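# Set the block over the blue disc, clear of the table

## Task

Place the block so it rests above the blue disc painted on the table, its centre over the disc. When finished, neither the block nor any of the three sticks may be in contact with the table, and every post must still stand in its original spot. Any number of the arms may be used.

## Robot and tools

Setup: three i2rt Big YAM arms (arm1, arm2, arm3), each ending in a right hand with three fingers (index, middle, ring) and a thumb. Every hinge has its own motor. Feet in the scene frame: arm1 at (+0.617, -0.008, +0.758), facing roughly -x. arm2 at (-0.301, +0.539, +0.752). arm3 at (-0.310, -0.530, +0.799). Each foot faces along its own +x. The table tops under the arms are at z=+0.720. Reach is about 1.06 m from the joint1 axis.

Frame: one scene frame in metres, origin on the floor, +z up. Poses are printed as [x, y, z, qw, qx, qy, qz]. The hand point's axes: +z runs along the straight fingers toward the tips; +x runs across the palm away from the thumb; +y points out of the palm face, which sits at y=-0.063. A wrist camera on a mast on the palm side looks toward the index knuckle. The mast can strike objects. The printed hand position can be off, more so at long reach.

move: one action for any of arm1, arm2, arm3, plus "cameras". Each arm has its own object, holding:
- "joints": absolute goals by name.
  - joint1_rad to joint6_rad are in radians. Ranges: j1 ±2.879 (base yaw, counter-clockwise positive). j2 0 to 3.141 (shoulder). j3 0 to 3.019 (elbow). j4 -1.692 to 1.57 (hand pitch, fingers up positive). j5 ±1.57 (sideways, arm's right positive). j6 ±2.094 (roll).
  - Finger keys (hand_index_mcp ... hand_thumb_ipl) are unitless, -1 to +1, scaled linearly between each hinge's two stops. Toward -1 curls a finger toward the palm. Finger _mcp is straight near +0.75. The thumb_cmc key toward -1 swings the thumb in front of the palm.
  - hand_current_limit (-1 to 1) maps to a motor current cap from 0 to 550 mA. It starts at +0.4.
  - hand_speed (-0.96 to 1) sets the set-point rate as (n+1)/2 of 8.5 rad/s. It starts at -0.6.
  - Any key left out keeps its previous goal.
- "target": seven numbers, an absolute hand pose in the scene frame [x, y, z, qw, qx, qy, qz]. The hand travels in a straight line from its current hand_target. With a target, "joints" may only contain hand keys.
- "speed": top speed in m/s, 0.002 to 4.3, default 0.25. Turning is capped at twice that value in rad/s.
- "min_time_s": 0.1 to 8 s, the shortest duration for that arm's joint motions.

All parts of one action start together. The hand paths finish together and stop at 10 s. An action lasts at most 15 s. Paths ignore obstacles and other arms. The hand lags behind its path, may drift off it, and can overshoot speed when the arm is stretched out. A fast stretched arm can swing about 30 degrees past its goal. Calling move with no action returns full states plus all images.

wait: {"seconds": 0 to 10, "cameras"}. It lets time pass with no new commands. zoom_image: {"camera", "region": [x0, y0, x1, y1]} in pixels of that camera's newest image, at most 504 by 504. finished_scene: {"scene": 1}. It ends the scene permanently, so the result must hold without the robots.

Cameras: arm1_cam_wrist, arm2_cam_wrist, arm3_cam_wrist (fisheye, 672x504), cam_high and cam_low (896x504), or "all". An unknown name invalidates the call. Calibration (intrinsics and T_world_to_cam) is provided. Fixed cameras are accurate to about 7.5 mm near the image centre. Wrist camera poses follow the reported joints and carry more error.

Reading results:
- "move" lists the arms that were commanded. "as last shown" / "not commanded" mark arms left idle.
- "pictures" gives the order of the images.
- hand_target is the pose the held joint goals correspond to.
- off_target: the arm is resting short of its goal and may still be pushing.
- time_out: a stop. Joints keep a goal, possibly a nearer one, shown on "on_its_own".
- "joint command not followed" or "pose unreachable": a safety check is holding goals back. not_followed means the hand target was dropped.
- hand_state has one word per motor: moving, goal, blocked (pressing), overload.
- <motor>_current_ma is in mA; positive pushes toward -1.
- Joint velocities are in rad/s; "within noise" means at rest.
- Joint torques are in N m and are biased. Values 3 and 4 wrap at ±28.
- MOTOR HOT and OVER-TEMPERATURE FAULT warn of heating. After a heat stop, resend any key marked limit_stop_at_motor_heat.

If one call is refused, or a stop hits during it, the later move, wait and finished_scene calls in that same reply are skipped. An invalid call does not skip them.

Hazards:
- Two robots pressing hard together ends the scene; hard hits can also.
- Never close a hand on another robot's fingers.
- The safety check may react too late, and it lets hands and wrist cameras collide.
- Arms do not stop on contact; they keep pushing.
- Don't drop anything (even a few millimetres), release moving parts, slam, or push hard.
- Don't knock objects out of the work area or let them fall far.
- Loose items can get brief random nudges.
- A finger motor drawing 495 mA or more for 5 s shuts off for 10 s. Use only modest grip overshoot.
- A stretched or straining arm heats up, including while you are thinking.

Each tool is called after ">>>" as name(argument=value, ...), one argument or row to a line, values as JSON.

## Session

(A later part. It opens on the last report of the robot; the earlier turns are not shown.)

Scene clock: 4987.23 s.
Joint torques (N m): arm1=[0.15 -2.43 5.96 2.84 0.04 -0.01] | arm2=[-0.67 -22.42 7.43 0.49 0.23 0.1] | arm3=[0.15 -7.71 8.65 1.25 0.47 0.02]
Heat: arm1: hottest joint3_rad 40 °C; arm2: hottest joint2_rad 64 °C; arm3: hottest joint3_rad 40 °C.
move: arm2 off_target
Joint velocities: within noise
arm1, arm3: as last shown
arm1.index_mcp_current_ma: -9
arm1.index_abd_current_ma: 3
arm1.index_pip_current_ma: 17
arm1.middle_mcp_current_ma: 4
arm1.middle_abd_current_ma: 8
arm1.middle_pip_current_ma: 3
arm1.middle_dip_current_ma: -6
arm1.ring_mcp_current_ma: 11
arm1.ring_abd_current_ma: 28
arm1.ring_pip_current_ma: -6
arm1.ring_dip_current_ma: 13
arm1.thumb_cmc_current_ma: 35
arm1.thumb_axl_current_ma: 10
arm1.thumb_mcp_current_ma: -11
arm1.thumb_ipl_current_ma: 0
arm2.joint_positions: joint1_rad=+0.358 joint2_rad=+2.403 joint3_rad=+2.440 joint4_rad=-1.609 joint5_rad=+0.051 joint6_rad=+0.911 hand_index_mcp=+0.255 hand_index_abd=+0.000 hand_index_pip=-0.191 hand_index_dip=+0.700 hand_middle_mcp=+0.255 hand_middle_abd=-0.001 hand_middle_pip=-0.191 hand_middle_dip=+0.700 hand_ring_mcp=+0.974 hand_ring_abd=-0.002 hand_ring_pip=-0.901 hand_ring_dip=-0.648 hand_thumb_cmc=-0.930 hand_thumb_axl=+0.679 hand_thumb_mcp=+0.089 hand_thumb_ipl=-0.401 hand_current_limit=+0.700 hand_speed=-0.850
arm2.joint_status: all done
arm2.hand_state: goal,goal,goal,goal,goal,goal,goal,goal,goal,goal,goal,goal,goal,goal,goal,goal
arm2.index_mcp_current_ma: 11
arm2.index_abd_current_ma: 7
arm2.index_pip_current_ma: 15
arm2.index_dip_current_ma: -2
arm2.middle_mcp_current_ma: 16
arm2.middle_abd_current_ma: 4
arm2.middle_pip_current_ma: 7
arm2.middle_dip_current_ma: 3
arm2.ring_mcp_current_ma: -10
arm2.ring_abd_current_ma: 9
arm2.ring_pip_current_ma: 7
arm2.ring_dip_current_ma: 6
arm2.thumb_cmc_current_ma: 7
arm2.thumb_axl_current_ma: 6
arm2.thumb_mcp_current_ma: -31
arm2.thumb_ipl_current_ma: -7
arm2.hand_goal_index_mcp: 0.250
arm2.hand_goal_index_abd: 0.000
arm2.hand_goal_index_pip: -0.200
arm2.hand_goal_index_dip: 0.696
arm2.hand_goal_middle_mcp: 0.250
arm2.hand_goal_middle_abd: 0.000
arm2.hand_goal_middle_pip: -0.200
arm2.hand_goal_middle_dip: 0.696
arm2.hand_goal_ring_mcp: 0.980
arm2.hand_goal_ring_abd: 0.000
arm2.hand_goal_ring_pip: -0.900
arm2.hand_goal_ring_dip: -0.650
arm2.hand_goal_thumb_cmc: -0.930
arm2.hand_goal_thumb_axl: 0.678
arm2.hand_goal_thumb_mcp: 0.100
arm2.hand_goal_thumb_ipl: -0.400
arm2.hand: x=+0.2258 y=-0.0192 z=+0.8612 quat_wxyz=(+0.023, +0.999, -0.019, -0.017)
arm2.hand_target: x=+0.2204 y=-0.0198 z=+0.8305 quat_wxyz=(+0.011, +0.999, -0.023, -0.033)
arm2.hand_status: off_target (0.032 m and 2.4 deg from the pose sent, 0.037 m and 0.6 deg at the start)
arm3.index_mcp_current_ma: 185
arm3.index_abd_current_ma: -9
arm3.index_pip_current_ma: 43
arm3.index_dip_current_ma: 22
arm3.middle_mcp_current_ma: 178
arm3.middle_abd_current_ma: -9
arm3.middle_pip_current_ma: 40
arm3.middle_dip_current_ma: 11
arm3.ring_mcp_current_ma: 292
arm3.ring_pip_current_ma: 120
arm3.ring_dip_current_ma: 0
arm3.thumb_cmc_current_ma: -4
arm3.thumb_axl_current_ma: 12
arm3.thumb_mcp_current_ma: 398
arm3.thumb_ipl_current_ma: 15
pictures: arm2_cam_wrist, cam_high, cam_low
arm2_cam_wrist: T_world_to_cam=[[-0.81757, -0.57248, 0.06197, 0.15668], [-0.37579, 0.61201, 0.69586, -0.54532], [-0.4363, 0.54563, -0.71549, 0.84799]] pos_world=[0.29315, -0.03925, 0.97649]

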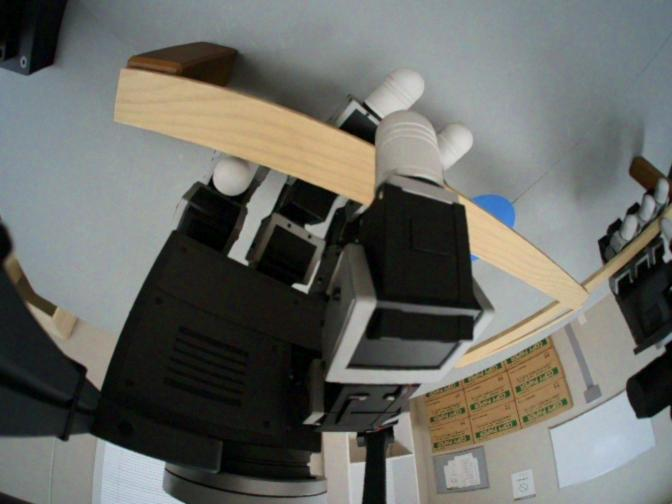

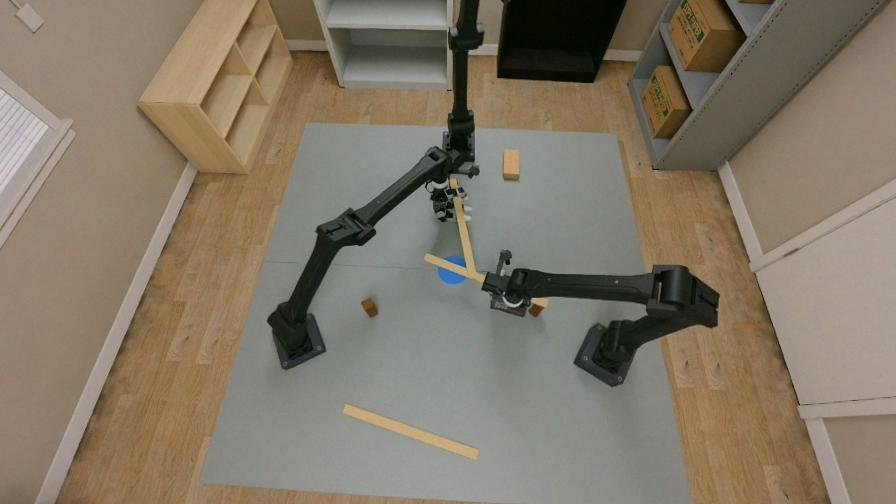

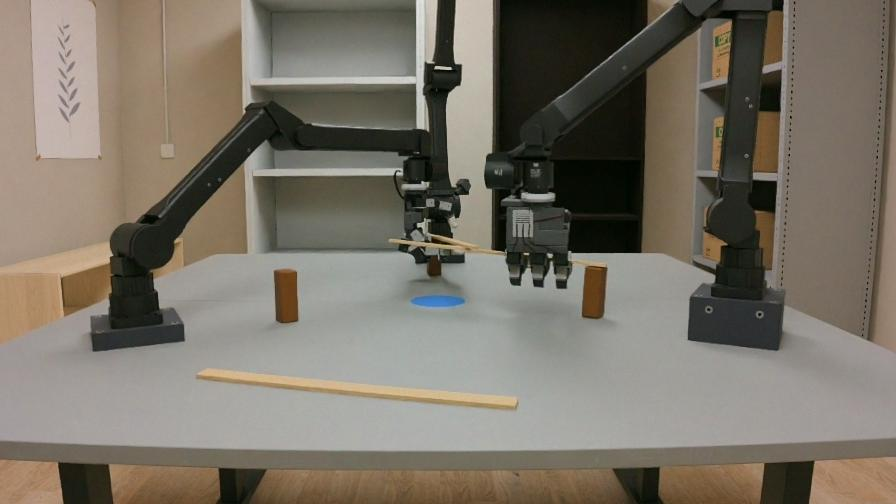

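>>> move(
  arm2={"target": [0.2250, -0.002, 0.847, 0.020, 0.9995, -0.021, -0.021], "speed": 0.06},
  cameras=["arm2_cam_wrist", "cam_low", "cam_high"],
)

>>> zoom_image(
  camera="cam_low",
  region=[370, 180, 520, 280],
)

>>> zoom_image(
  camera="cam_high",
  region=[400, 140, 560, 330],
)

Scene clock: 4996.97 s.
Joint torques (N m): arm1=[0.15 -2.49 5.94 2.84 0.04 -0.01] | arm2=[-0.09 -24.94 7.45 0.43 0.18 0.21] | arm3=[-0.03 -7.65 8.7 1.24 0.47 0.01]
Heat: arm1: hottest joint3_rad 40 °C; arm2: hottest joint2_rad 63 °C; arm3: hottest joint3_rad 40 °C.
move: arm2 done
Joint velocities: within noise
arm1, arm3: as last shown
arm1.index_mcp_current_ma: -2
arm1.index_abd_current_ma: 6
arm1.index_pip_current_ma: 20
arm1.index_dip_current_ma: -1
arm1.middle_mcp_current_ma: 5
arm1.middle_abd_current_ma: 13
arm1.middle_pip_current_ma: 7
arm1.middle_dip_current_ma: -5
arm1.ring_mcp_current_ma: 10
arm1.ring_abd_current_ma: 34
arm1.ring_pip_current_ma: -10
arm1.ring_dip_current_ma: 10
arm1.thumb_cmc_current_ma: 33
arm1.thumb_axl_current_ma: 8
arm1.thumb_mcp_current_ma: -8
arm1.thumb_ipl_current_ma: -1
arm2.joint_positions: joint1_rad=+0.373 joint2_rad=+2.367 joint3_rad=+2.347 joint4_rad=-1.560 joint5_rad=+0.051 joint6_rad=+0.919 hand_index_mcp=+0.255 hand_index_abd=+0.000 hand_index_pip=-0.191 hand_index_dip=+0.700 hand_middle_mcp=+0.255 hand_middle_abd=-0.001 hand_middle_pip=-0.191 hand_middle_dip=+0.700 hand_ring_mcp=+0.974 hand_ring_abd=-0.002 hand_ring_pip=-0.901 hand_ring_dip=-0.648 hand_thumb_cmc=-0.930 hand_thumb_axl=+0.681 hand_thumb_mcp=+0.093 hand_thumb_ipl=-0.401 hand_current_limit=+0.700 hand_speed=-0.850
arm2.joint_status: not commanded
arm2.hand_state: goal,goal,goal,goal,goal,goal,goal,goal,goal,goal,goal,goal,goal,goal,goal,goal
arm2.index_mcp_current_ma: 11
arm2.index_abd_current_ma: 5
arm2.index_pip_current_ma: 9
arm2.index_dip_current_ma: -4
arm2.middle_mcp_current_ma: 17
arm2.middle_abd_current_ma: 5
arm2.middle_pip_current_ma: 4
arm2.middle_dip_current_ma: 0
arm2.ring_mcp_current_ma: -9
arm2.ring_abd_current_ma: 8
arm2.ring_pip_current_ma: 10
arm2.ring_dip_current_ma: 4
arm2.thumb_cmc_current_ma: 4
arm2.thumb_axl_current_ma: 13
arm2.thumb_mcp_current_ma: -19
arm2.thumb_ipl_current_ma: -10
arm2.hand_goal_index_mcp: 0.250
arm2.hand_goal_index_abd: 0.000
arm2.hand_goal_index_pip: -0.200
arm2.hand_goal_index_dip: 0.696
arm2.hand_goal_middle_mcp: 0.250
arm2.hand_goal_middle_abd: 0.000
arm2.hand_goal_middle_pip: -0.200
arm2.hand_goal_middle_dip: 0.696
arm2.hand_goal_ring_mcp: 0.980
arm2.hand_goal_ring_abd: 0.000
arm2.hand_goal_ring_pip: -0.900
arm2.hand_goal_ring_dip: -0.650
arm2.hand_goal_thumb_cmc: -0.930
arm2.hand_goal_thumb_axl: 0.678
arm2.hand_goal_thumb_mcp: 0.100
arm2.hand_goal_thumb_ipl: -0.400
arm2.hand: x=+0.2259 y=-0.0058 z=+0.8510 quat_wxyz=(+0.021, +0.999, -0.015, -0.019)
arm2.hand_target: x=+0.2250 y=-0.0019 z=+0.8469 quat_wxyz=(+0.020, +0.999, -0.021, -0.021)
arm2.hand_status: done (0.006 m and 0.7 deg from the pose sent, 0.022 m and 0.7 deg at the start)
arm3.index_mcp_current_ma: 198
arm3.index_abd_current_ma: 1
arm3.index_pip_current_ma: 27
arm3.index_dip_current_ma: 7
arm3.middle_mcp_current_ma: 176
arm3.middle_abd_current_ma: -13
arm3.middle_pip_current_ma: 42
arm3.middle_dip_current_ma: 16
arm3.ring_mcp_current_ma: 291
arm3.ring_abd_current_ma: -9
arm3.ring_pip_current_ma: 104
arm3.ring_dip_current_ma: -4
arm3.thumb_cmc_current_ma: -1
arm3.thumb_axl_current_ma: 27
arm3.thumb_mcp_current_ma: 404
arm3.thumb_ipl_current_ma: 16
pictures: arm2_cam_wrist, cam_high, cam_low
arm2_cam_wrist: T_world_to_cam=[[-0.81352, -0.57803, 0.06382, 0.16249], [-0.37603, 0.60657, 0.70048, -0.55032], [-0.44361, 0.54586, -0.71081, 0.83113]] pos_world=[0.29395, -0.02595, 0.96589]

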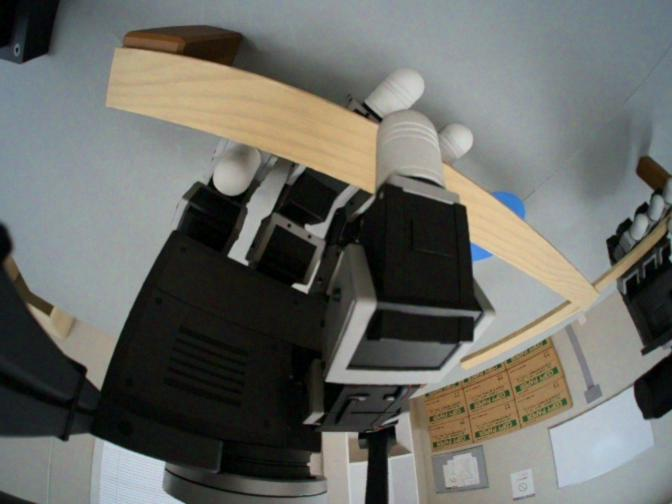

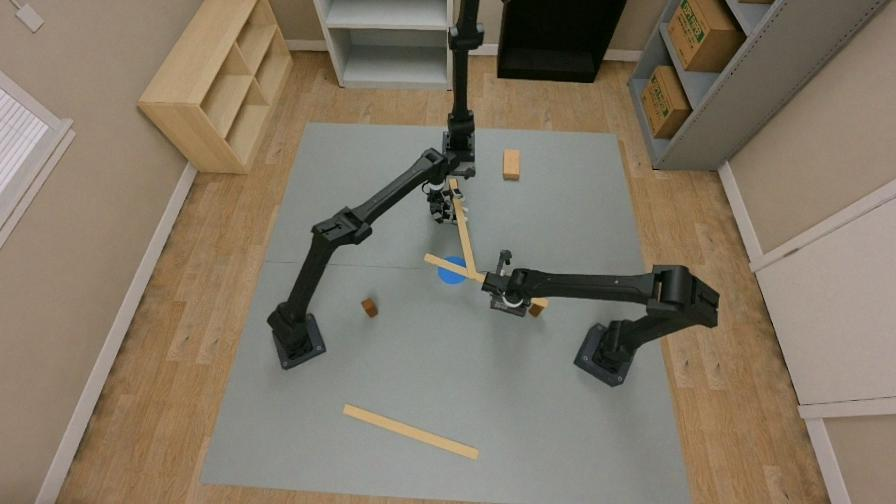

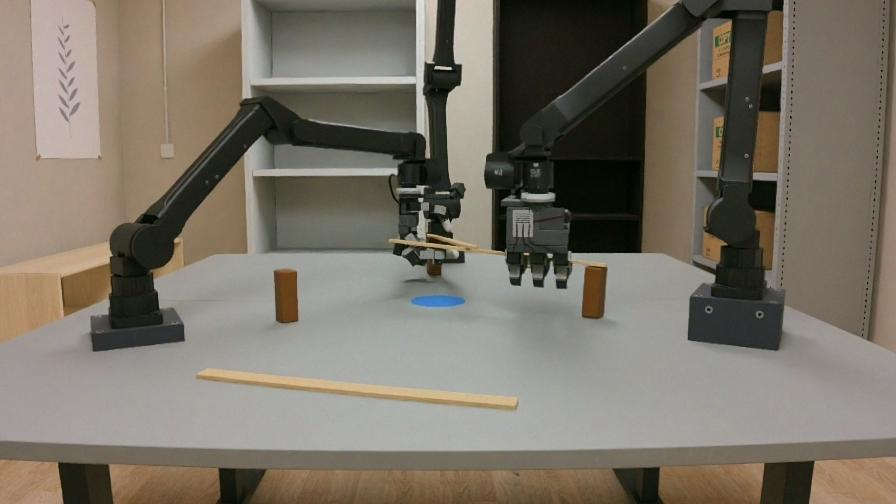

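Scaled by 3.360 from the camera's image (finer frame: 1280x720).

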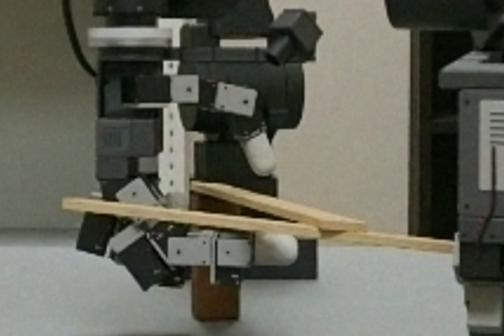

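Scaled by 2.653 from the camera's image (finer frame: 1280x720).

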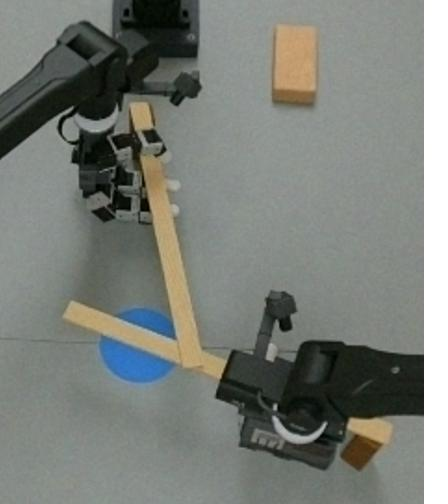

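>>> move(
  arm2={"target": [0.2262, 0.028, 0.848, 0.020, 0.9995, -0.021, -0.021], "speed": 0.08},
  cameras=["cam_low", "cam_high"],
)

>>> zoom_image(
  camera="cam_low",
  region=[370, 180, 520, 280],
)

>>> zoom_image(
  camera="cam_high",
  region=[400, 140, 560, 330],
)

Scene clock: 5010.23 s.
Joint torques (N m): arm1=[0.15 -2.43 5.94 2.84 0.05 -0.01] | arm2=[-1.79 -23.82 7.12 0.43 0.16 0.23] | arm3=[-0.09 -7.77 8.68 1.2 0.48 0.03]
Heat: arm1: hottest joint3_rad 40 °C; arm2: hottest joint2_rad 66 °C; arm3: hottest joint3_rad 40 °C.
move: arm2 done
Joint velocities: within noise
arm1.joint_positions: joint1_rad=+0.250 joint2_rad=+1.438 joint3_rad=+2.828 joint4_rad=-1.330 joint5_rad=-0.023 joint6_rad=+1.049 hand_index_mcp=+1.000 hand_index_abd=+0.256 hand_index_pip=-0.482 hand_index_dip=+0.007 hand_middle_mcp=+0.763 hand_middle_abd=+0.145 hand_middle_pip=+0.577 hand_middle_dip=+0.696 hand_ring_mcp=+0.762 hand_ring_abd=-0.087 hand_ring_pip=+0.577 hand_ring_dip=+0.696 hand_thumb_cmc=-0.545 hand_thumb_axl=+0.683 hand_thumb_mcp=-0.784 hand_thumb_ipl=+0.168 hand_current_limit=+0.400 hand_speed=-0.600
arm1.joint_status: not commanded
arm1.hand_state: overload,goal,goal,goal,goal,goal,goal,goal,goal,blocked,goal,goal,blocked,goal,goal,goal
arm1.index_mcp_current_ma: -2
arm1.index_abd_current_ma: 6
arm1.index_pip_current_ma: 20
arm1.index_dip_current_ma: -2
arm1.middle_mcp_current_ma: 2
arm1.middle_abd_current_ma: 10
arm1.middle_pip_current_ma: -2
arm1.middle_dip_current_ma: -3
arm1.ring_mcp_current_ma: 11
arm1.ring_abd_current_ma: 28
arm1.ring_pip_current_ma: 4
arm1.ring_dip_current_ma: 9
arm1.thumb_cmc_current_ma: 32
arm1.thumb_axl_current_ma: 10
arm1.thumb_mcp_current_ma: -14
arm1.thumb_ipl_current_ma: -2
arm1.hand_goal_index_mcp: 0.754
arm1.hand_goal_index_abd: 0.250
arm1.hand_goal_index_pip: -0.500
arm1.hand_goal_index_dip: 0.000
arm1.hand_goal_middle_mcp: 0.754
arm1.hand_goal_middle_abd: 0.140
arm1.hand_goal_middle_pip: 0.576
arm1.hand_goal_middle_dip: 0.696
arm1.hand_goal_ring_mcp: 0.754
arm1.hand_goal_ring_abd: -0.140
arm1.hand_goal_ring_pip: 0.576
arm1.hand_goal_ring_dip: 0.696
arm1.hand_goal_thumb_cmc: -0.570
arm1.hand_goal_thumb_axl: 0.678
arm1.hand_goal_thumb_mcp: -0.780
arm1.hand_goal_thumb_ipl: 0.168
arm1.hand: x=+0.2486 y=-0.0272 z=+1.6844 quat_wxyz=(+0.722, +0.274, -0.631, -0.082)
arm1.hand_target: x=+0.2482 y=-0.0274 z=+1.6884 quat_wxyz=(+0.727, +0.272, -0.626, -0.083)
arm1.hand_status: not commanded
arm2.joint_positions: joint1_rad=+0.413 joint2_rad=+2.300 joint3_rad=+2.225 joint4_rad=-1.507 joint5_rad=+0.051 joint6_rad=+0.953 hand_index_mcp=+0.255 hand_index_abd=+0.000 hand_index_pip=-0.191 hand_index_dip=+0.700 hand_middle_mcp=+0.255 hand_middle_abd=-0.001 hand_middle_pip=-0.191 hand_middle_dip=+0.700 hand_ring_mcp=+0.974 hand_ring_abd=-0.002 hand_ring_pip=-0.901 hand_ring_dip=-0.648 hand_thumb_cmc=-0.930 hand_thumb_axl=+0.681 hand_thumb_mcp=+0.093 hand_thumb_ipl=-0.401 hand_current_limit=+0.700 hand_speed=-0.850
arm2.joint_status: not commanded
arm2.hand_state: goal,goal,goal,goal,goal,goal,goal,goal,goal,goal,goal,goal,goal,goal,goal,goal
arm2.index_mcp_current_ma: 10
arm2.index_abd_current_ma: 3
arm2.index_pip_current_ma: 11
arm2.index_dip_current_ma: 1
arm2.middle_mcp_current_ma: 20
arm2.middle_abd_current_ma: -1
arm2.middle_pip_current_ma: 3
arm2.middle_dip_current_ma: -2
arm2.ring_mcp_current_ma: -9
arm2.ring_abd_current_ma: 1
arm2.ring_pip_current_ma: 3
arm2.ring_dip_current_ma: 4
arm2.thumb_cmc_current_ma: 7
arm2.thumb_axl_current_ma: 10
arm2.thumb_mcp_current_ma: -20
arm2.thumb_ipl_current_ma: -6
arm2.hand_goal_index_mcp: 0.250
arm2.hand_goal_index_abd: 0.000
arm2.hand_goal_index_pip: -0.200
arm2.hand_goal_index_dip: 0.696
arm2.hand_goal_middle_mcp: 0.250
arm2.hand_goal_middle_abd: 0.000
arm2.hand_goal_middle_pip: -0.200
arm2.hand_goal_middle_dip: 0.696
arm2.hand_goal_ring_mcp: 0.980
arm2.hand_goal_ring_abd: 0.000
arm2.hand_goal_ring_pip: -0.900
arm2.hand_goal_ring_dip: -0.650
arm2.hand_goal_thumb_cmc: -0.930
arm2.hand_goal_thumb_axl: 0.678
arm2.hand_goal_thumb_mcp: 0.100
arm2.hand_goal_thumb_ipl: -0.400
arm2.hand: x=+0.2308 y=+0.0267 z=+0.8505 quat_wxyz=(+0.021, +1.000, -0.013, -0.020)
arm2.hand_target: x=+0.2263 y=+0.0281 z=+0.8481 quat_wxyz=(+0.020, +0.999, -0.021, -0.021)
arm2.hand_status: done (0.005 m and 1.0 deg from the pose sent, 0.034 m and 0.7 deg at the start)
arm3.joint_positions: joint1_rad=+0.205 joint2_rad=+1.487 joint3_rad=+0.843 joint4_rad=-0.911 joint5_rad=-0.002 joint6_rad=+1.519 hand_index_mcp=+0.043 hand_index_abd=-0.015 hand_index_pip=+0.032 hand_index_dip=+0.697 hand_middle_mcp=+0.017 hand_middle_abd=-0.011 hand_middle_pip=+0.022 hand_middle_dip=+0.694 hand_ring_mcp=-0.015 hand_ring_abd=-0.021 hand_ring_pip=+0.016 hand_ring_dip=+0.694 hand_thumb_cmc=-0.565 hand_thumb_axl=+0.685 hand_thumb_mcp=-0.230 hand_thumb_ipl=-0.332 hand_current_limit=+0.700 hand_speed=-0.600
arm3.joint_status: not commanded
arm3.hand_state: blocked,goal,blocked,goal,blocked,goal,blocked,goal,blocked,blocked,blocked,goal,goal,goal,blocked,goal
arm3.index_mcp_current_ma: 182
arm3.index_abd_current_ma: -12
arm3.index_pip_current_ma: 42
arm3.index_dip_current_ma: 6
arm3.middle_mcp_current_ma: 172
arm3.middle_abd_current_ma: 8
arm3.middle_pip_current_ma: 26
arm3.middle_dip_current_ma: -1
arm3.ring_mcp_current_ma: 294
arm3.ring_abd_current_ma: -14
arm3.ring_pip_current_ma: 116
arm3.ring_dip_current_ma: -11
arm3.thumb_cmc_current_ma: 1
arm3.thumb_axl_current_ma: 22
arm3.thumb_mcp_current_ma: 403
arm3.thumb_ipl_current_ma: 19
arm3.hand_goal_index_mcp: -0.062
arm3.hand_goal_index_abd: 0.000
arm3.hand_goal_index_pip: 0.000
arm3.hand_goal_index_dip: 0.696
arm3.hand_goal_middle_mcp: -0.088
arm3.hand_goal_middle_abd: 0.000
arm3.hand_goal_middle_pip: -0.014
arm3.hand_goal_middle_dip: 0.696
arm3.hand_goal_ring_mcp: -0.170
arm3.hand_goal_ring_abd: 0.000
arm3.hand_goal_ring_pip: -0.058
arm3.hand_goal_ring_dip: 0.696
arm3.hand_goal_thumb_cmc: -0.570
arm3.hand_goal_thumb_axl: 0.678
arm3.hand_goal_thumb_mcp: -0.392
arm3.hand_goal_thumb_ipl: -0.344
arm3.hand: x=-0.1175 y=-0.2266 z=+0.8339 quat_wxyz=(-0.005, +0.796, +0.605, +0.004)
arm3.hand_target: x=-0.1170 y=-0.2205 z=+0.8341 quat_wxyz=(-0.009, +0.796, +0.605, +0.012)
arm3.hand_status: not commanded
pictures: cam_high, cam_low

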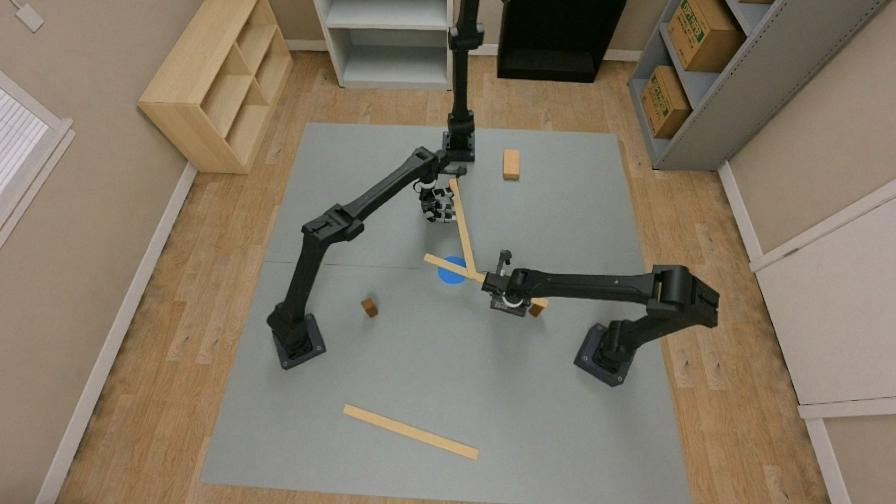

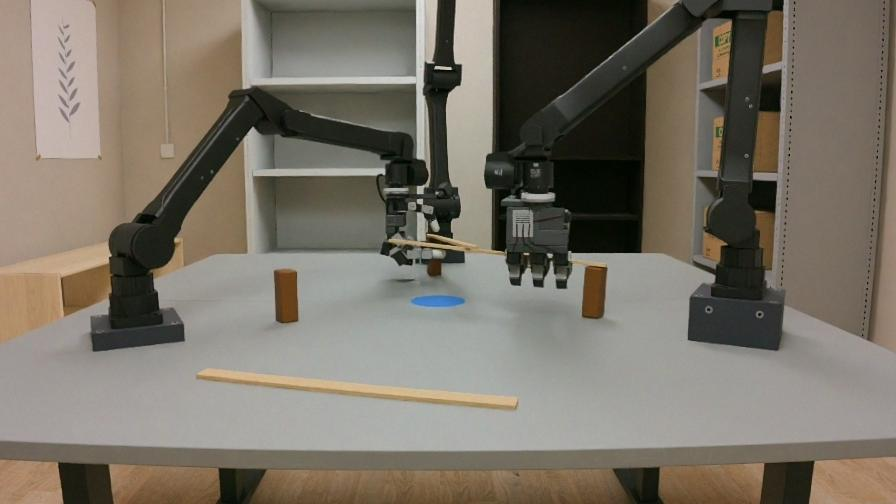

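Scaled by 3.360 from the camera's image (finer frame: 1280x720).

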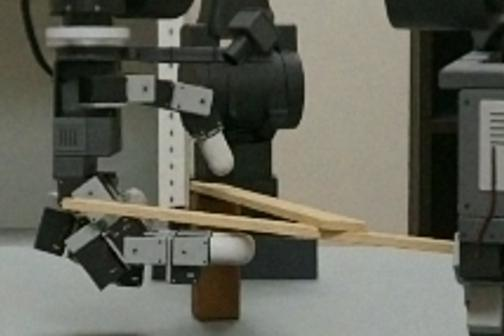

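Scaled by 2.653 from the camera's image (finer frame: 1280x720).

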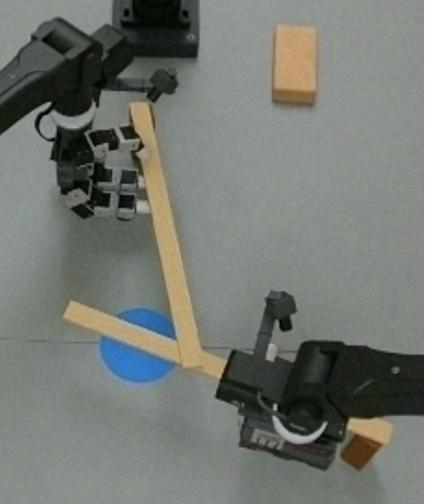

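>>> move(
  arm2={"target": [0.222, 0.11, 0.852, 0.018, 0.9995, -0.018, -0.021], "speed": 0.12},
  cameras=["cam_low", "cam_high"],
)

>>> zoom_image(
  camera="cam_low",
  region=[370, 180, 520, 280],
)

>>> zoom_image(
  camera="cam_high",
  region=[400, 140, 560, 330],
)

Scene clock: 5018.37 s.
Joint torques (N m): arm1=[0.09 -2.43 5.94 2.82 0.05 -0.01] | arm2=[-1.49 -21.71 6.86 0.42 0.11 0.21] | arm3=[-0.09 -7.71 8.7 1.21 0.46 0.02]
Heat: arm1: hottest joint3_rad 40 °C; arm2: hottest joint2_rad 66 °C; arm3: hottest joint3_rad 40 °C.
move: arm2 done
Joint velocities: within noise
arm1, arm3: as last shown
arm1.index_mcp_current_ma: -6
arm1.index_abd_current_ma: 0
arm1.index_pip_current_ma: 18
arm1.index_dip_current_ma: -1
arm1.middle_mcp_current_ma: 11
arm1.middle_abd_current_ma: 13
arm1.middle_pip_current_ma: 0
arm1.middle_dip_current_ma: 3
arm1.ring_mcp_current_ma: 10
arm1.ring_abd_current_ma: 31
arm1.ring_pip_current_ma: -3
arm1.ring_dip_current_ma: 8
arm1.thumb_cmc_current_ma: 27
arm1.thumb_axl_current_ma: 9
arm1.thumb_mcp_current_ma: -17
arm1.thumb_ipl_current_ma: 2
arm2.joint_positions: joint1_rad=+0.513 joint2_rad=+2.132 joint3_rad=+1.951 joint4_rad=-1.405 joint5_rad=+0.047 joint6_rad=+1.043 hand_index_mcp=+0.255 hand_index_abd=+0.000 hand_index_pip=-0.191 hand_index_dip=+0.700 hand_middle_mcp=+0.255 hand_middle_abd=-0.001 hand_middle_pip=-0.191 hand_middle_dip=+0.700 hand_ring_mcp=+0.974 hand_ring_abd=-0.002 hand_ring_pip=-0.901 hand_ring_dip=-0.648 hand_thumb_cmc=-0.930 hand_thumb_axl=+0.681 hand_thumb_mcp=+0.093 hand_thumb_ipl=-0.401 hand_current_limit=+0.700 hand_speed=-0.850
arm2.joint_status: not commanded
arm2.hand_state: goal,goal,goal,goal,goal,goal,goal,goal,goal,goal,goal,goal,goal,goal,goal,goal
arm2.index_mcp_current_ma: 8
arm2.index_abd_current_ma: 4
arm2.index_pip_current_ma: 9
arm2.index_dip_current_ma: 1
arm2.middle_mcp_current_ma: 17
arm2.middle_abd_current_ma: 2
arm2.middle_pip_current_ma: 3
arm2.middle_dip_current_ma: -3
arm2.ring_mcp_current_ma: -12
arm2.ring_abd_current_ma: 9
arm2.ring_pip_current_ma: 5
arm2.ring_dip_current_ma: 1
arm2.thumb_cmc_current_ma: 5
arm2.thumb_axl_current_ma: 11
arm2.thumb_mcp_current_ma: -18
arm2.thumb_ipl_current_ma: -8
arm2.hand_goal_index_mcp: 0.250
arm2.hand_goal_index_abd: 0.000
arm2.hand_goal_index_pip: -0.200
arm2.hand_goal_index_dip: 0.696
arm2.hand_goal_middle_mcp: 0.250
arm2.hand_goal_middle_abd: 0.000
arm2.hand_goal_middle_pip: -0.200
arm2.hand_goal_middle_dip: 0.696
arm2.hand_goal_ring_mcp: 0.980
arm2.hand_goal_ring_abd: 0.000
arm2.hand_goal_ring_pip: -0.900
arm2.hand_goal_ring_dip: -0.650
arm2.hand_goal_thumb_cmc: -0.930
arm2.hand_goal_thumb_axl: 0.678
arm2.hand_goal_thumb_mcp: 0.100
arm2.hand_goal_thumb_ipl: -0.400
arm2.hand: x=+0.2294 y=+0.1104 z=+0.8572 quat_wxyz=(+0.020, +1.000, -0.007, -0.018)
arm2.hand_target: x=+0.2221 y=+0.1101 z=+0.8520 quat_wxyz=(+0.018, +0.999, -0.018, -0.021)
arm2.hand_status: done (0.009 m and 1.3 deg from the pose sent, 0.084 m and 0.7 deg at the start)
arm3.index_mcp_current_ma: 175
arm3.index_abd_current_ma: -4
arm3.index_pip_current_ma: 39
arm3.index_dip_current_ma: 17
arm3.middle_mcp_current_ma: 185
arm3.middle_abd_current_ma: -25
arm3.middle_pip_current_ma: 40
arm3.middle_dip_current_ma: 12
arm3.ring_mcp_current_ma: 289
arm3.ring_abd_current_ma: -30
arm3.ring_pip_current_ma: 111
arm3.ring_dip_current_ma: -10
arm3.thumb_cmc_current_ma: 5
arm3.thumb_axl_current_ma: 18
arm3.thumb_mcp_current_ma: 400
arm3.thumb_ipl_current_ma: 16
pictures: cam_high, cam_low

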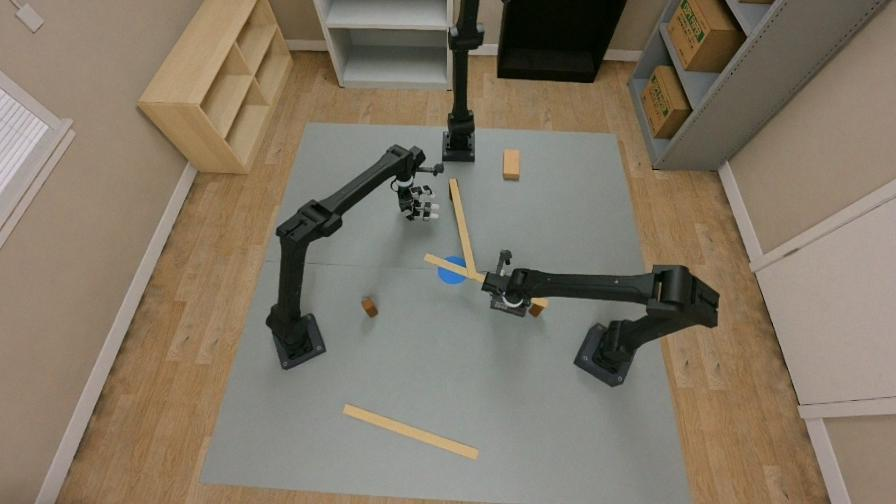

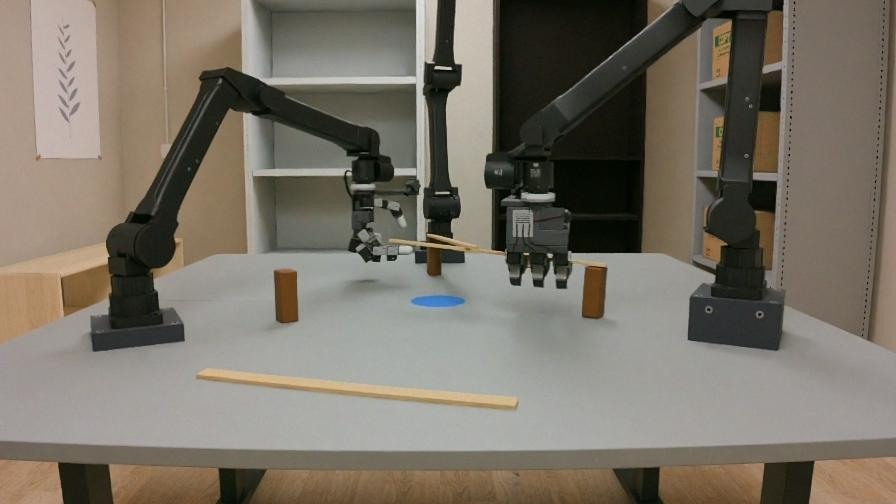

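Scaled by 3.360 from the camera's image (finer frame: 1280x720).

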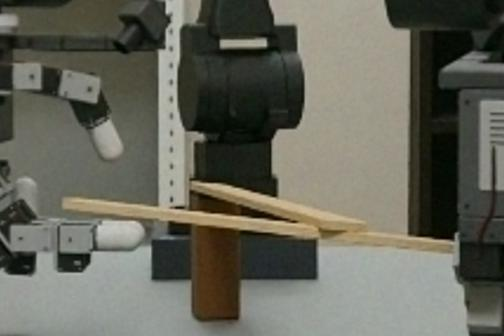

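Scaled by 2.653 from the camera's image (finer frame: 1280x720).

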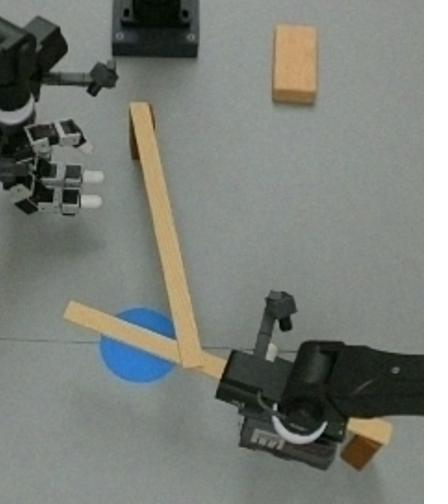

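>>> move(
  arm2={"target": [0.02, 0.22, 1.06, 0.0, 0.9998, -0.017, 0.0], "speed": 0.3, "joints": {"hand_speed": -0.5, "hand_index_mcp": 0.41, "hand_middle_mcp": 0.41, "hand_ring_mcp": 0.41, "hand_index_pip": 0.358, "hand_middle_pip": 0.358, "hand_ring_pip": 0.358, "hand_index_dip": 0.48, "hand_middle_dip": 0.48, "hand_ring_dip": 0.48, "hand_thumb_cmc": 0.7, "hand_thumb_mcp": 0.23, "hand_thumb_ipl": 0.17}},
  cameras=["cam_low", "cam_high"],
)

Scene clock: 5196.23 s.
Joint torques (N m): arm1=[0.09 -2.43 5.96 2.82 0.05 -0.01] | arm2=[-0.67 -9.29 7.3 -0.1 -0.01 -0.11] | arm3=[-0.09 -7.71 8.69 1.2 0.46 0.02]
Heat: arm1: hottest joint3_rad 40 °C; arm2: hottest joint2_rad 64 °C; arm3: hottest joint3_rad 40 °C.
move: arm2 off_target
Joint velocities: within noise
arm1, arm3: as last shown
arm1.index_mcp_current_ma: -9
arm1.index_abd_current_ma: 4
arm1.index_pip_current_ma: 16
arm1.index_dip_current_ma: 6
arm1.middle_mcp_current_ma: 4
arm1.middle_abd_current_ma: 16
arm1.middle_pip_current_ma: 2
arm1.middle_dip_current_ma: 0
arm1.ring_mcp_current_ma: 11
arm1.ring_abd_current_ma: 22
arm1.ring_dip_current_ma: 10
arm1.thumb_cmc_current_ma: 33
arm1.thumb_axl_current_ma: 13
arm1.thumb_mcp_current_ma: -8
arm1.thumb_ipl_current_ma: 10
arm2.joint_positions: joint1_rad=+0.459 joint2_rad=+1.424 joint3_rad=+1.565 joint4_rad=-1.673 joint5_rad=-0.004 joint6_rad=+1.019 hand_index_mcp=+0.419 hand_index_abd=+0.006 hand_index_pip=+0.362 hand_index_dip=+0.479 hand_middle_mcp=+0.419 hand_middle_abd=+0.006 hand_middle_pip=+0.363 hand_middle_dip=+0.479 hand_ring_mcp=+0.416 hand_ring_abd=+0.004 hand_ring_pip=+0.362 hand_ring_dip=+0.485 hand_thumb_cmc=+0.704 hand_thumb_axl=+0.679 hand_thumb_mcp=+0.223 hand_thumb_ipl=+0.169 hand_current_limit=+0.700 hand_speed=-0.500
arm2.joint_status: all done
arm2.hand_state: goal,goal,goal,goal,goal,goal,goal,goal,goal,goal,goal,goal,goal,goal,goal,goal
arm2.index_mcp_current_ma: 20
arm2.index_abd_current_ma: 10
arm2.index_pip_current_ma: 0
arm2.index_dip_current_ma: -4
arm2.middle_mcp_current_ma: 20
arm2.middle_abd_current_ma: 3
arm2.middle_pip_current_ma: -2
arm2.middle_dip_current_ma: -7
arm2.ring_mcp_current_ma: 8
arm2.ring_abd_current_ma: 10
arm2.ring_pip_current_ma: 10
arm2.ring_dip_current_ma: 12
arm2.thumb_cmc_current_ma: 11
arm2.thumb_axl_current_ma: 2
arm2.thumb_mcp_current_ma: -18
arm2.thumb_ipl_current_ma: -6
arm2.hand_goal_index_mcp: 0.410
arm2.hand_goal_index_abd: 0.000
arm2.hand_goal_index_pip: 0.358
arm2.hand_goal_index_dip: 0.480
arm2.hand_goal_middle_mcp: 0.410
arm2.hand_goal_middle_abd: 0.000
arm2.hand_goal_middle_pip: 0.358
arm2.hand_goal_middle_dip: 0.480
arm2.hand_goal_ring_mcp: 0.410
arm2.hand_goal_ring_abd: 0.000
arm2.hand_goal_ring_pip: 0.358
arm2.hand_goal_ring_dip: 0.480
arm2.hand_goal_thumb_cmc: 0.700
arm2.hand_goal_thumb_axl: 0.678
arm2.hand_goal_thumb_mcp: 0.230
arm2.hand_goal_thumb_ipl: 0.170
arm2.hand: x=+0.0210 y=+0.2210 z=+1.0758 quat_wxyz=(+0.013, +1.000, -0.022, +0.017)
arm2.hand_target: x=+0.0197 y=+0.2202 z=+1.0601 quat_wxyz=(+0.000, +1.000, -0.017, +0.000)
arm2.hand_status: off_target (0.016 m and 2.5 deg from the pose sent, 0.311 m and 3.3 deg at the start)
arm3.index_mcp_current_ma: 199
arm3.index_abd_current_ma: -18
arm3.index_pip_current_ma: 24
arm3.index_dip_current_ma: 11
arm3.middle_mcp_current_ma: 186
arm3.middle_abd_current_ma: -13
arm3.middle_pip_current_ma: 43
arm3.middle_dip_current_ma: 4
arm3.ring_mcp_current_ma: 281
arm3.ring_abd_current_ma: -10
arm3.ring_pip_current_ma: 116
arm3.ring_dip_current_ma: 0
arm3.thumb_cmc_current_ma: 7
arm3.thumb_axl_current_ma: 13
arm3.thumb_mcp_current_ma: 402
arm3.thumb_ipl_current_ma: 15
pictures: cam_high, cam_low

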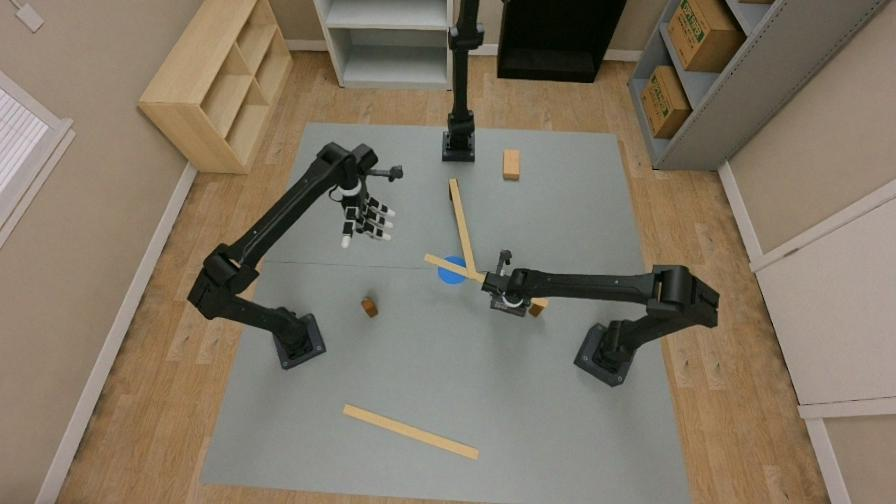

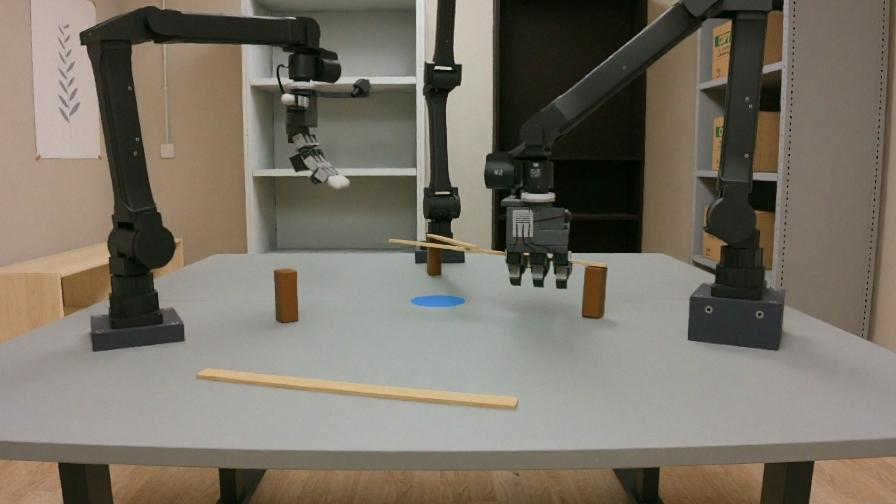

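>>> move(
  arm2={"joints": {"joint1_rad": -1.03, "joint6_rad": -1.80}, "min_time_s": 3},
)

>>> move(
  arm2={"target": [-0.573, 0.015, 0.93, 0.0, 0.7934, 0.6088, 0.0], "speed": 0.25},
  cameras=["cam_low", "cam_high", "arm2_cam_wrist"],
)

Scene clock: 5214.10 s.
Joint torques (N m): arm1=[0.09 -2.37 5.96 2.82 0.04 -0.01] | arm2=[0.26 -9.23 7.27 -0.06 -0.39 -0.15] | arm3=[-0.03 -7.65 8.68 1.24 0.47 0.02]
Heat: arm1: hottest joint3_rad 40 °C; arm2: hottest joint2_rad 63 °C; arm3: hottest joint3_rad 40 °C.
move: arm2 done
Joint velocities: within noise
arm1, arm3: as last shown
arm1.index_mcp_current_ma: -7
arm1.index_abd_current_ma: 6
arm1.index_pip_current_ma: 22
arm1.index_dip_current_ma: -1
arm1.middle_mcp_current_ma: 7
arm1.middle_abd_current_ma: 9
arm1.middle_pip_current_ma: -6
arm1.middle_dip_current_ma: 2
arm1.ring_abd_current_ma: 29
arm1.ring_pip_current_ma: -4
arm1.ring_dip_current_ma: 14
arm1.thumb_cmc_current_ma: 35
arm1.thumb_axl_current_ma: 7
arm1.thumb_mcp_current_ma: -12
arm1.thumb_ipl_current_ma: 0
arm2.joint_positions: joint1_rad=-1.036 joint2_rad=+1.424 joint3_rad=+1.565 joint4_rad=-1.673 joint5_rad=-0.006 joint6_rad=-1.784 hand_index_mcp=+0.419 hand_index_abd=+0.006 hand_index_pip=+0.362 hand_index_dip=+0.479 hand_middle_mcp=+0.419 hand_middle_abd=+0.005 hand_middle_pip=+0.363 hand_middle_dip=+0.479 hand_ring_mcp=+0.416 hand_ring_abd=+0.004 hand_ring_pip=+0.362 hand_ring_dip=+0.485 hand_thumb_cmc=+0.703 hand_thumb_axl=+0.679 hand_thumb_mcp=+0.223 hand_thumb_ipl=+0.169 hand_current_limit=+0.700 hand_speed=-0.500
arm2.joint_status: all done
arm2.hand_state: goal,goal,goal,goal,goal,goal,goal,goal,goal,goal,goal,goal,goal,goal,goal,goal
arm2.index_mcp_current_ma: 18
arm2.index_abd_current_ma: 11
arm2.index_pip_current_ma: -1
arm2.index_dip_current_ma: -7
arm2.middle_mcp_current_ma: 20
arm2.middle_abd_current_ma: 6
arm2.middle_pip_current_ma: -1
arm2.middle_dip_current_ma: -6
arm2.ring_mcp_current_ma: 10
arm2.ring_abd_current_ma: 12
arm2.ring_pip_current_ma: 10
arm2.ring_dip_current_ma: 12
arm2.thumb_cmc_current_ma: 10
arm2.thumb_axl_current_ma: 6
arm2.thumb_mcp_current_ma: -22
arm2.thumb_ipl_current_ma: -6
arm2.hand_goal_index_mcp: 0.410
arm2.hand_goal_index_abd: 0.000
arm2.hand_goal_index_pip: 0.358
arm2.hand_goal_index_dip: 0.480
arm2.hand_goal_middle_mcp: 0.410
arm2.hand_goal_middle_abd: 0.000
arm2.hand_goal_middle_pip: 0.358
arm2.hand_goal_middle_dip: 0.480
arm2.hand_goal_ring_mcp: 0.410
arm2.hand_goal_ring_abd: 0.000
arm2.hand_goal_ring_pip: 0.358
arm2.hand_goal_ring_dip: 0.480
arm2.hand_goal_thumb_cmc: 0.700
arm2.hand_goal_thumb_axl: 0.678
arm2.hand_goal_thumb_mcp: 0.230
arm2.hand_goal_thumb_ipl: 0.170
arm2.hand: x=-0.4364 y=+0.1283 z=+1.0766 quat_wxyz=(+0.013, +0.807, +0.590, -0.019)
arm2.hand_target: x=-0.4323 y=+0.1298 z=+1.0621 quat_wxyz=(+0.005, +0.801, +0.599, +0.001)
arm2.hand_status: not commanded
arm3.index_mcp_current_ma: 197
arm3.index_abd_current_ma: -13
arm3.index_pip_current_ma: 36
arm3.index_dip_current_ma: 10
arm3.middle_mcp_current_ma: 188
arm3.middle_abd_current_ma: 1
arm3.middle_pip_current_ma: 38
arm3.middle_dip_current_ma: 3
arm3.ring_mcp_current_ma: 299
arm3.ring_abd_current_ma: -8
arm3.ring_pip_current_ma: 105
arm3.ring_dip_current_ma: 5
arm3.thumb_cmc_current_ma: 12
arm3.thumb_axl_current_ma: 15
arm3.thumb_mcp_current_ma: 399
arm3.thumb_ipl_current_ma: 13
pictures: none

Scene clock: 5215.73 s.
Joint torques (N m): arm1=[0.09 -2.43 5.94 2.82 0.04 -0.01] | arm2=[-0.38 -16.5 11.82 -0.08 -0.27 -0.13] | arm3=[-0.03 -7.65 8.7 1.18 0.48 0.03]
Heat: arm1: hottest joint3_rad 40 °C; arm2: hottest joint2_rad 63 °C; arm3: hottest joint3_rad 40 °C.
move: arm2 off_target
Joint velocities: within noise
arm1, arm3: as last shown
arm1.index_mcp_current_ma: -4
arm1.index_abd_current_ma: 2
arm1.index_pip_current_ma: 16
arm1.index_dip_current_ma: -2
arm1.middle_mcp_current_ma: 6
arm1.middle_abd_current_ma: 12
arm1.middle_pip_current_ma: 6
arm1.middle_dip_current_ma: -2
arm1.ring_mcp_current_ma: 6
arm1.ring_abd_current_ma: 31
arm1.ring_pip_current_ma: -3
arm1.ring_dip_current_ma: 7
arm1.thumb_cmc_current_ma: 36
arm1.thumb_axl_current_ma: 6
arm1.thumb_mcp_current_ma: -15
arm2.joint_positions: joint1_rad=-1.137 joint2_rad=+1.896 joint3_rad=+1.765 joint4_rad=-1.468 joint5_rad=+0.002 joint6_rad=-1.917 hand_index_mcp=+0.419 hand_index_abd=+0.006 hand_index_pip=+0.362 hand_index_dip=+0.479 hand_middle_mcp=+0.419 hand_middle_abd=+0.006 hand_middle_pip=+0.363 hand_middle_dip=+0.479 hand_ring_mcp=+0.416 hand_ring_abd=+0.004 hand_ring_pip=+0.362 hand_ring_dip=+0.485 hand_thumb_cmc=+0.703 hand_thumb_axl=+0.679 hand_thumb_mcp=+0.223 hand_thumb_ipl=+0.169 hand_current_limit=+0.700 hand_speed=-0.500
arm2.joint_status: not commanded
arm2.hand_state: goal,goal,goal,goal,goal,goal,goal,goal,goal,goal,goal,goal,goal,goal,goal,goal
arm2.index_mcp_current_ma: 14
arm2.index_abd_current_ma: 11
arm2.index_pip_current_ma: 2
arm2.index_dip_current_ma: -4
arm2.middle_mcp_current_ma: 22
arm2.middle_abd_current_ma: 8
arm2.middle_pip_current_ma: -2
arm2.middle_dip_current_ma: -8
arm2.ring_mcp_current_ma: 11
arm2.ring_abd_current_ma: 11
arm2.ring_pip_current_ma: 13
arm2.ring_dip_current_ma: 14
arm2.thumb_cmc_current_ma: 8
arm2.thumb_axl_current_ma: 5
arm2.thumb_mcp_current_ma: -22
arm2.thumb_ipl_current_ma: -11
arm2.hand_goal_index_mcp: 0.410
arm2.hand_goal_index_abd: 0.000
arm2.hand_goal_index_pip: 0.358
arm2.hand_goal_index_dip: 0.480
arm2.hand_goal_middle_mcp: 0.410
arm2.hand_goal_middle_abd: 0.000
arm2.hand_goal_middle_pip: 0.358
arm2.hand_goal_middle_dip: 0.480
arm2.hand_goal_ring_mcp: 0.410
arm2.hand_goal_ring_abd: 0.000
arm2.hand_goal_ring_pip: 0.358
arm2.hand_goal_ring_dip: 0.480
arm2.hand_goal_thumb_cmc: 0.700
arm2.hand_goal_thumb_axl: 0.678
arm2.hand_goal_thumb_mcp: 0.230
arm2.hand_goal_thumb_ipl: 0.170
arm2.hand: x=-0.5633 y=+0.0253 z=+0.9256 quat_wxyz=(-0.003, +0.797, +0.604, +0.011)
arm2.hand_target: x=-0.5727 y=+0.0154 z=+0.9300 quat_wxyz=(+0.000, +0.793, +0.609, -0.001)
arm2.hand_status: off_target (0.015 m and 1.5 deg from the pose sent, 0.230 m and 3.7 deg at the start)
arm3.index_mcp_current_ma: 185
arm3.index_abd_current_ma: -20
arm3.index_pip_current_ma: 29
arm3.index_dip_current_ma: -1
arm3.middle_mcp_current_ma: 184
arm3.middle_abd_current_ma: 7
arm3.middle_pip_current_ma: 35
arm3.middle_dip_current_ma: 7
arm3.ring_mcp_current_ma: 277
arm3.ring_abd_current_ma: -22
arm3.ring_pip_current_ma: 127
arm3.ring_dip_current_ma: -9
arm3.thumb_cmc_current_ma: 0
arm3.thumb_axl_current_ma: 1
arm3.thumb_mcp_current_ma: 400
pictures: arm2_cam_wrist, cam_high, cam_low
arm2_cam_wrist: T_world_to_cam=[[0.36546, -0.93082, -0.00254, 0.26819], [-0.66815, -0.26423, 0.69553, -1.0562], [-0.64809, -0.2525, -0.71849, 0.42919]] pos_world=[-0.52556, 0.07893, 1.04367]

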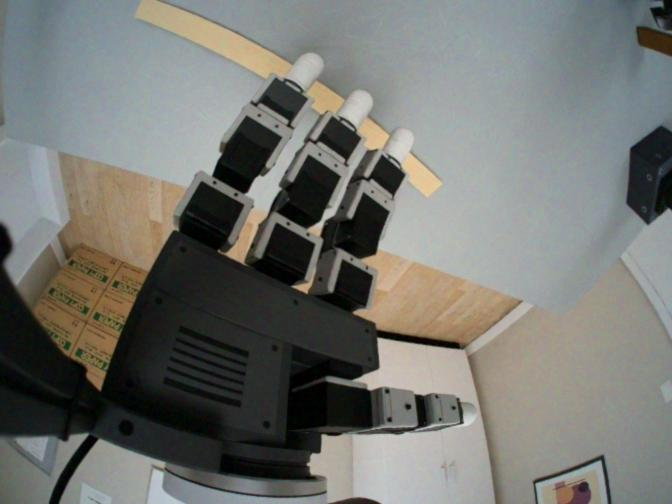

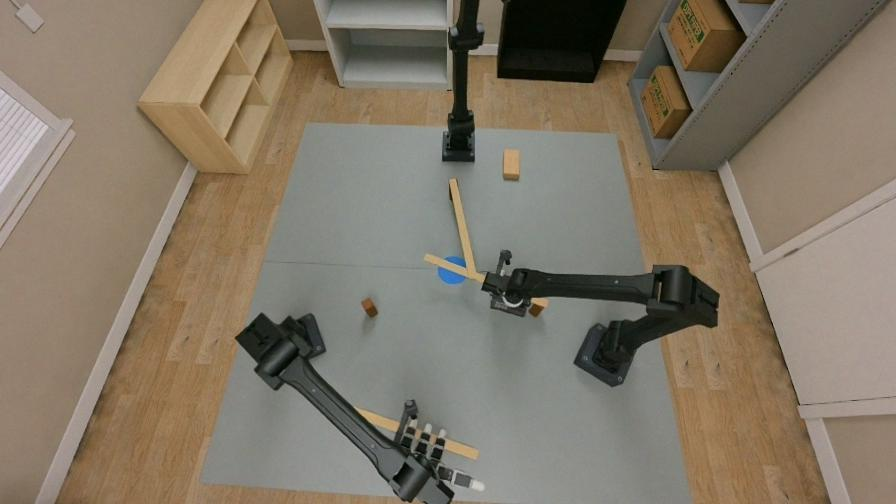

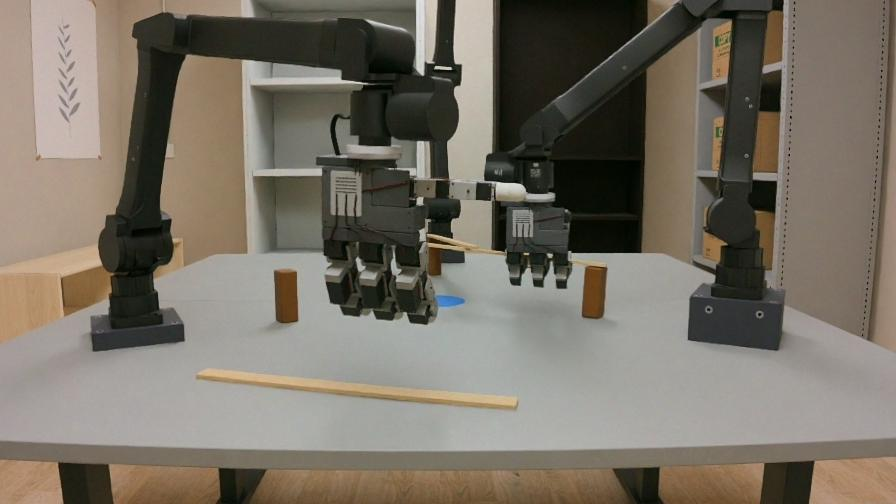

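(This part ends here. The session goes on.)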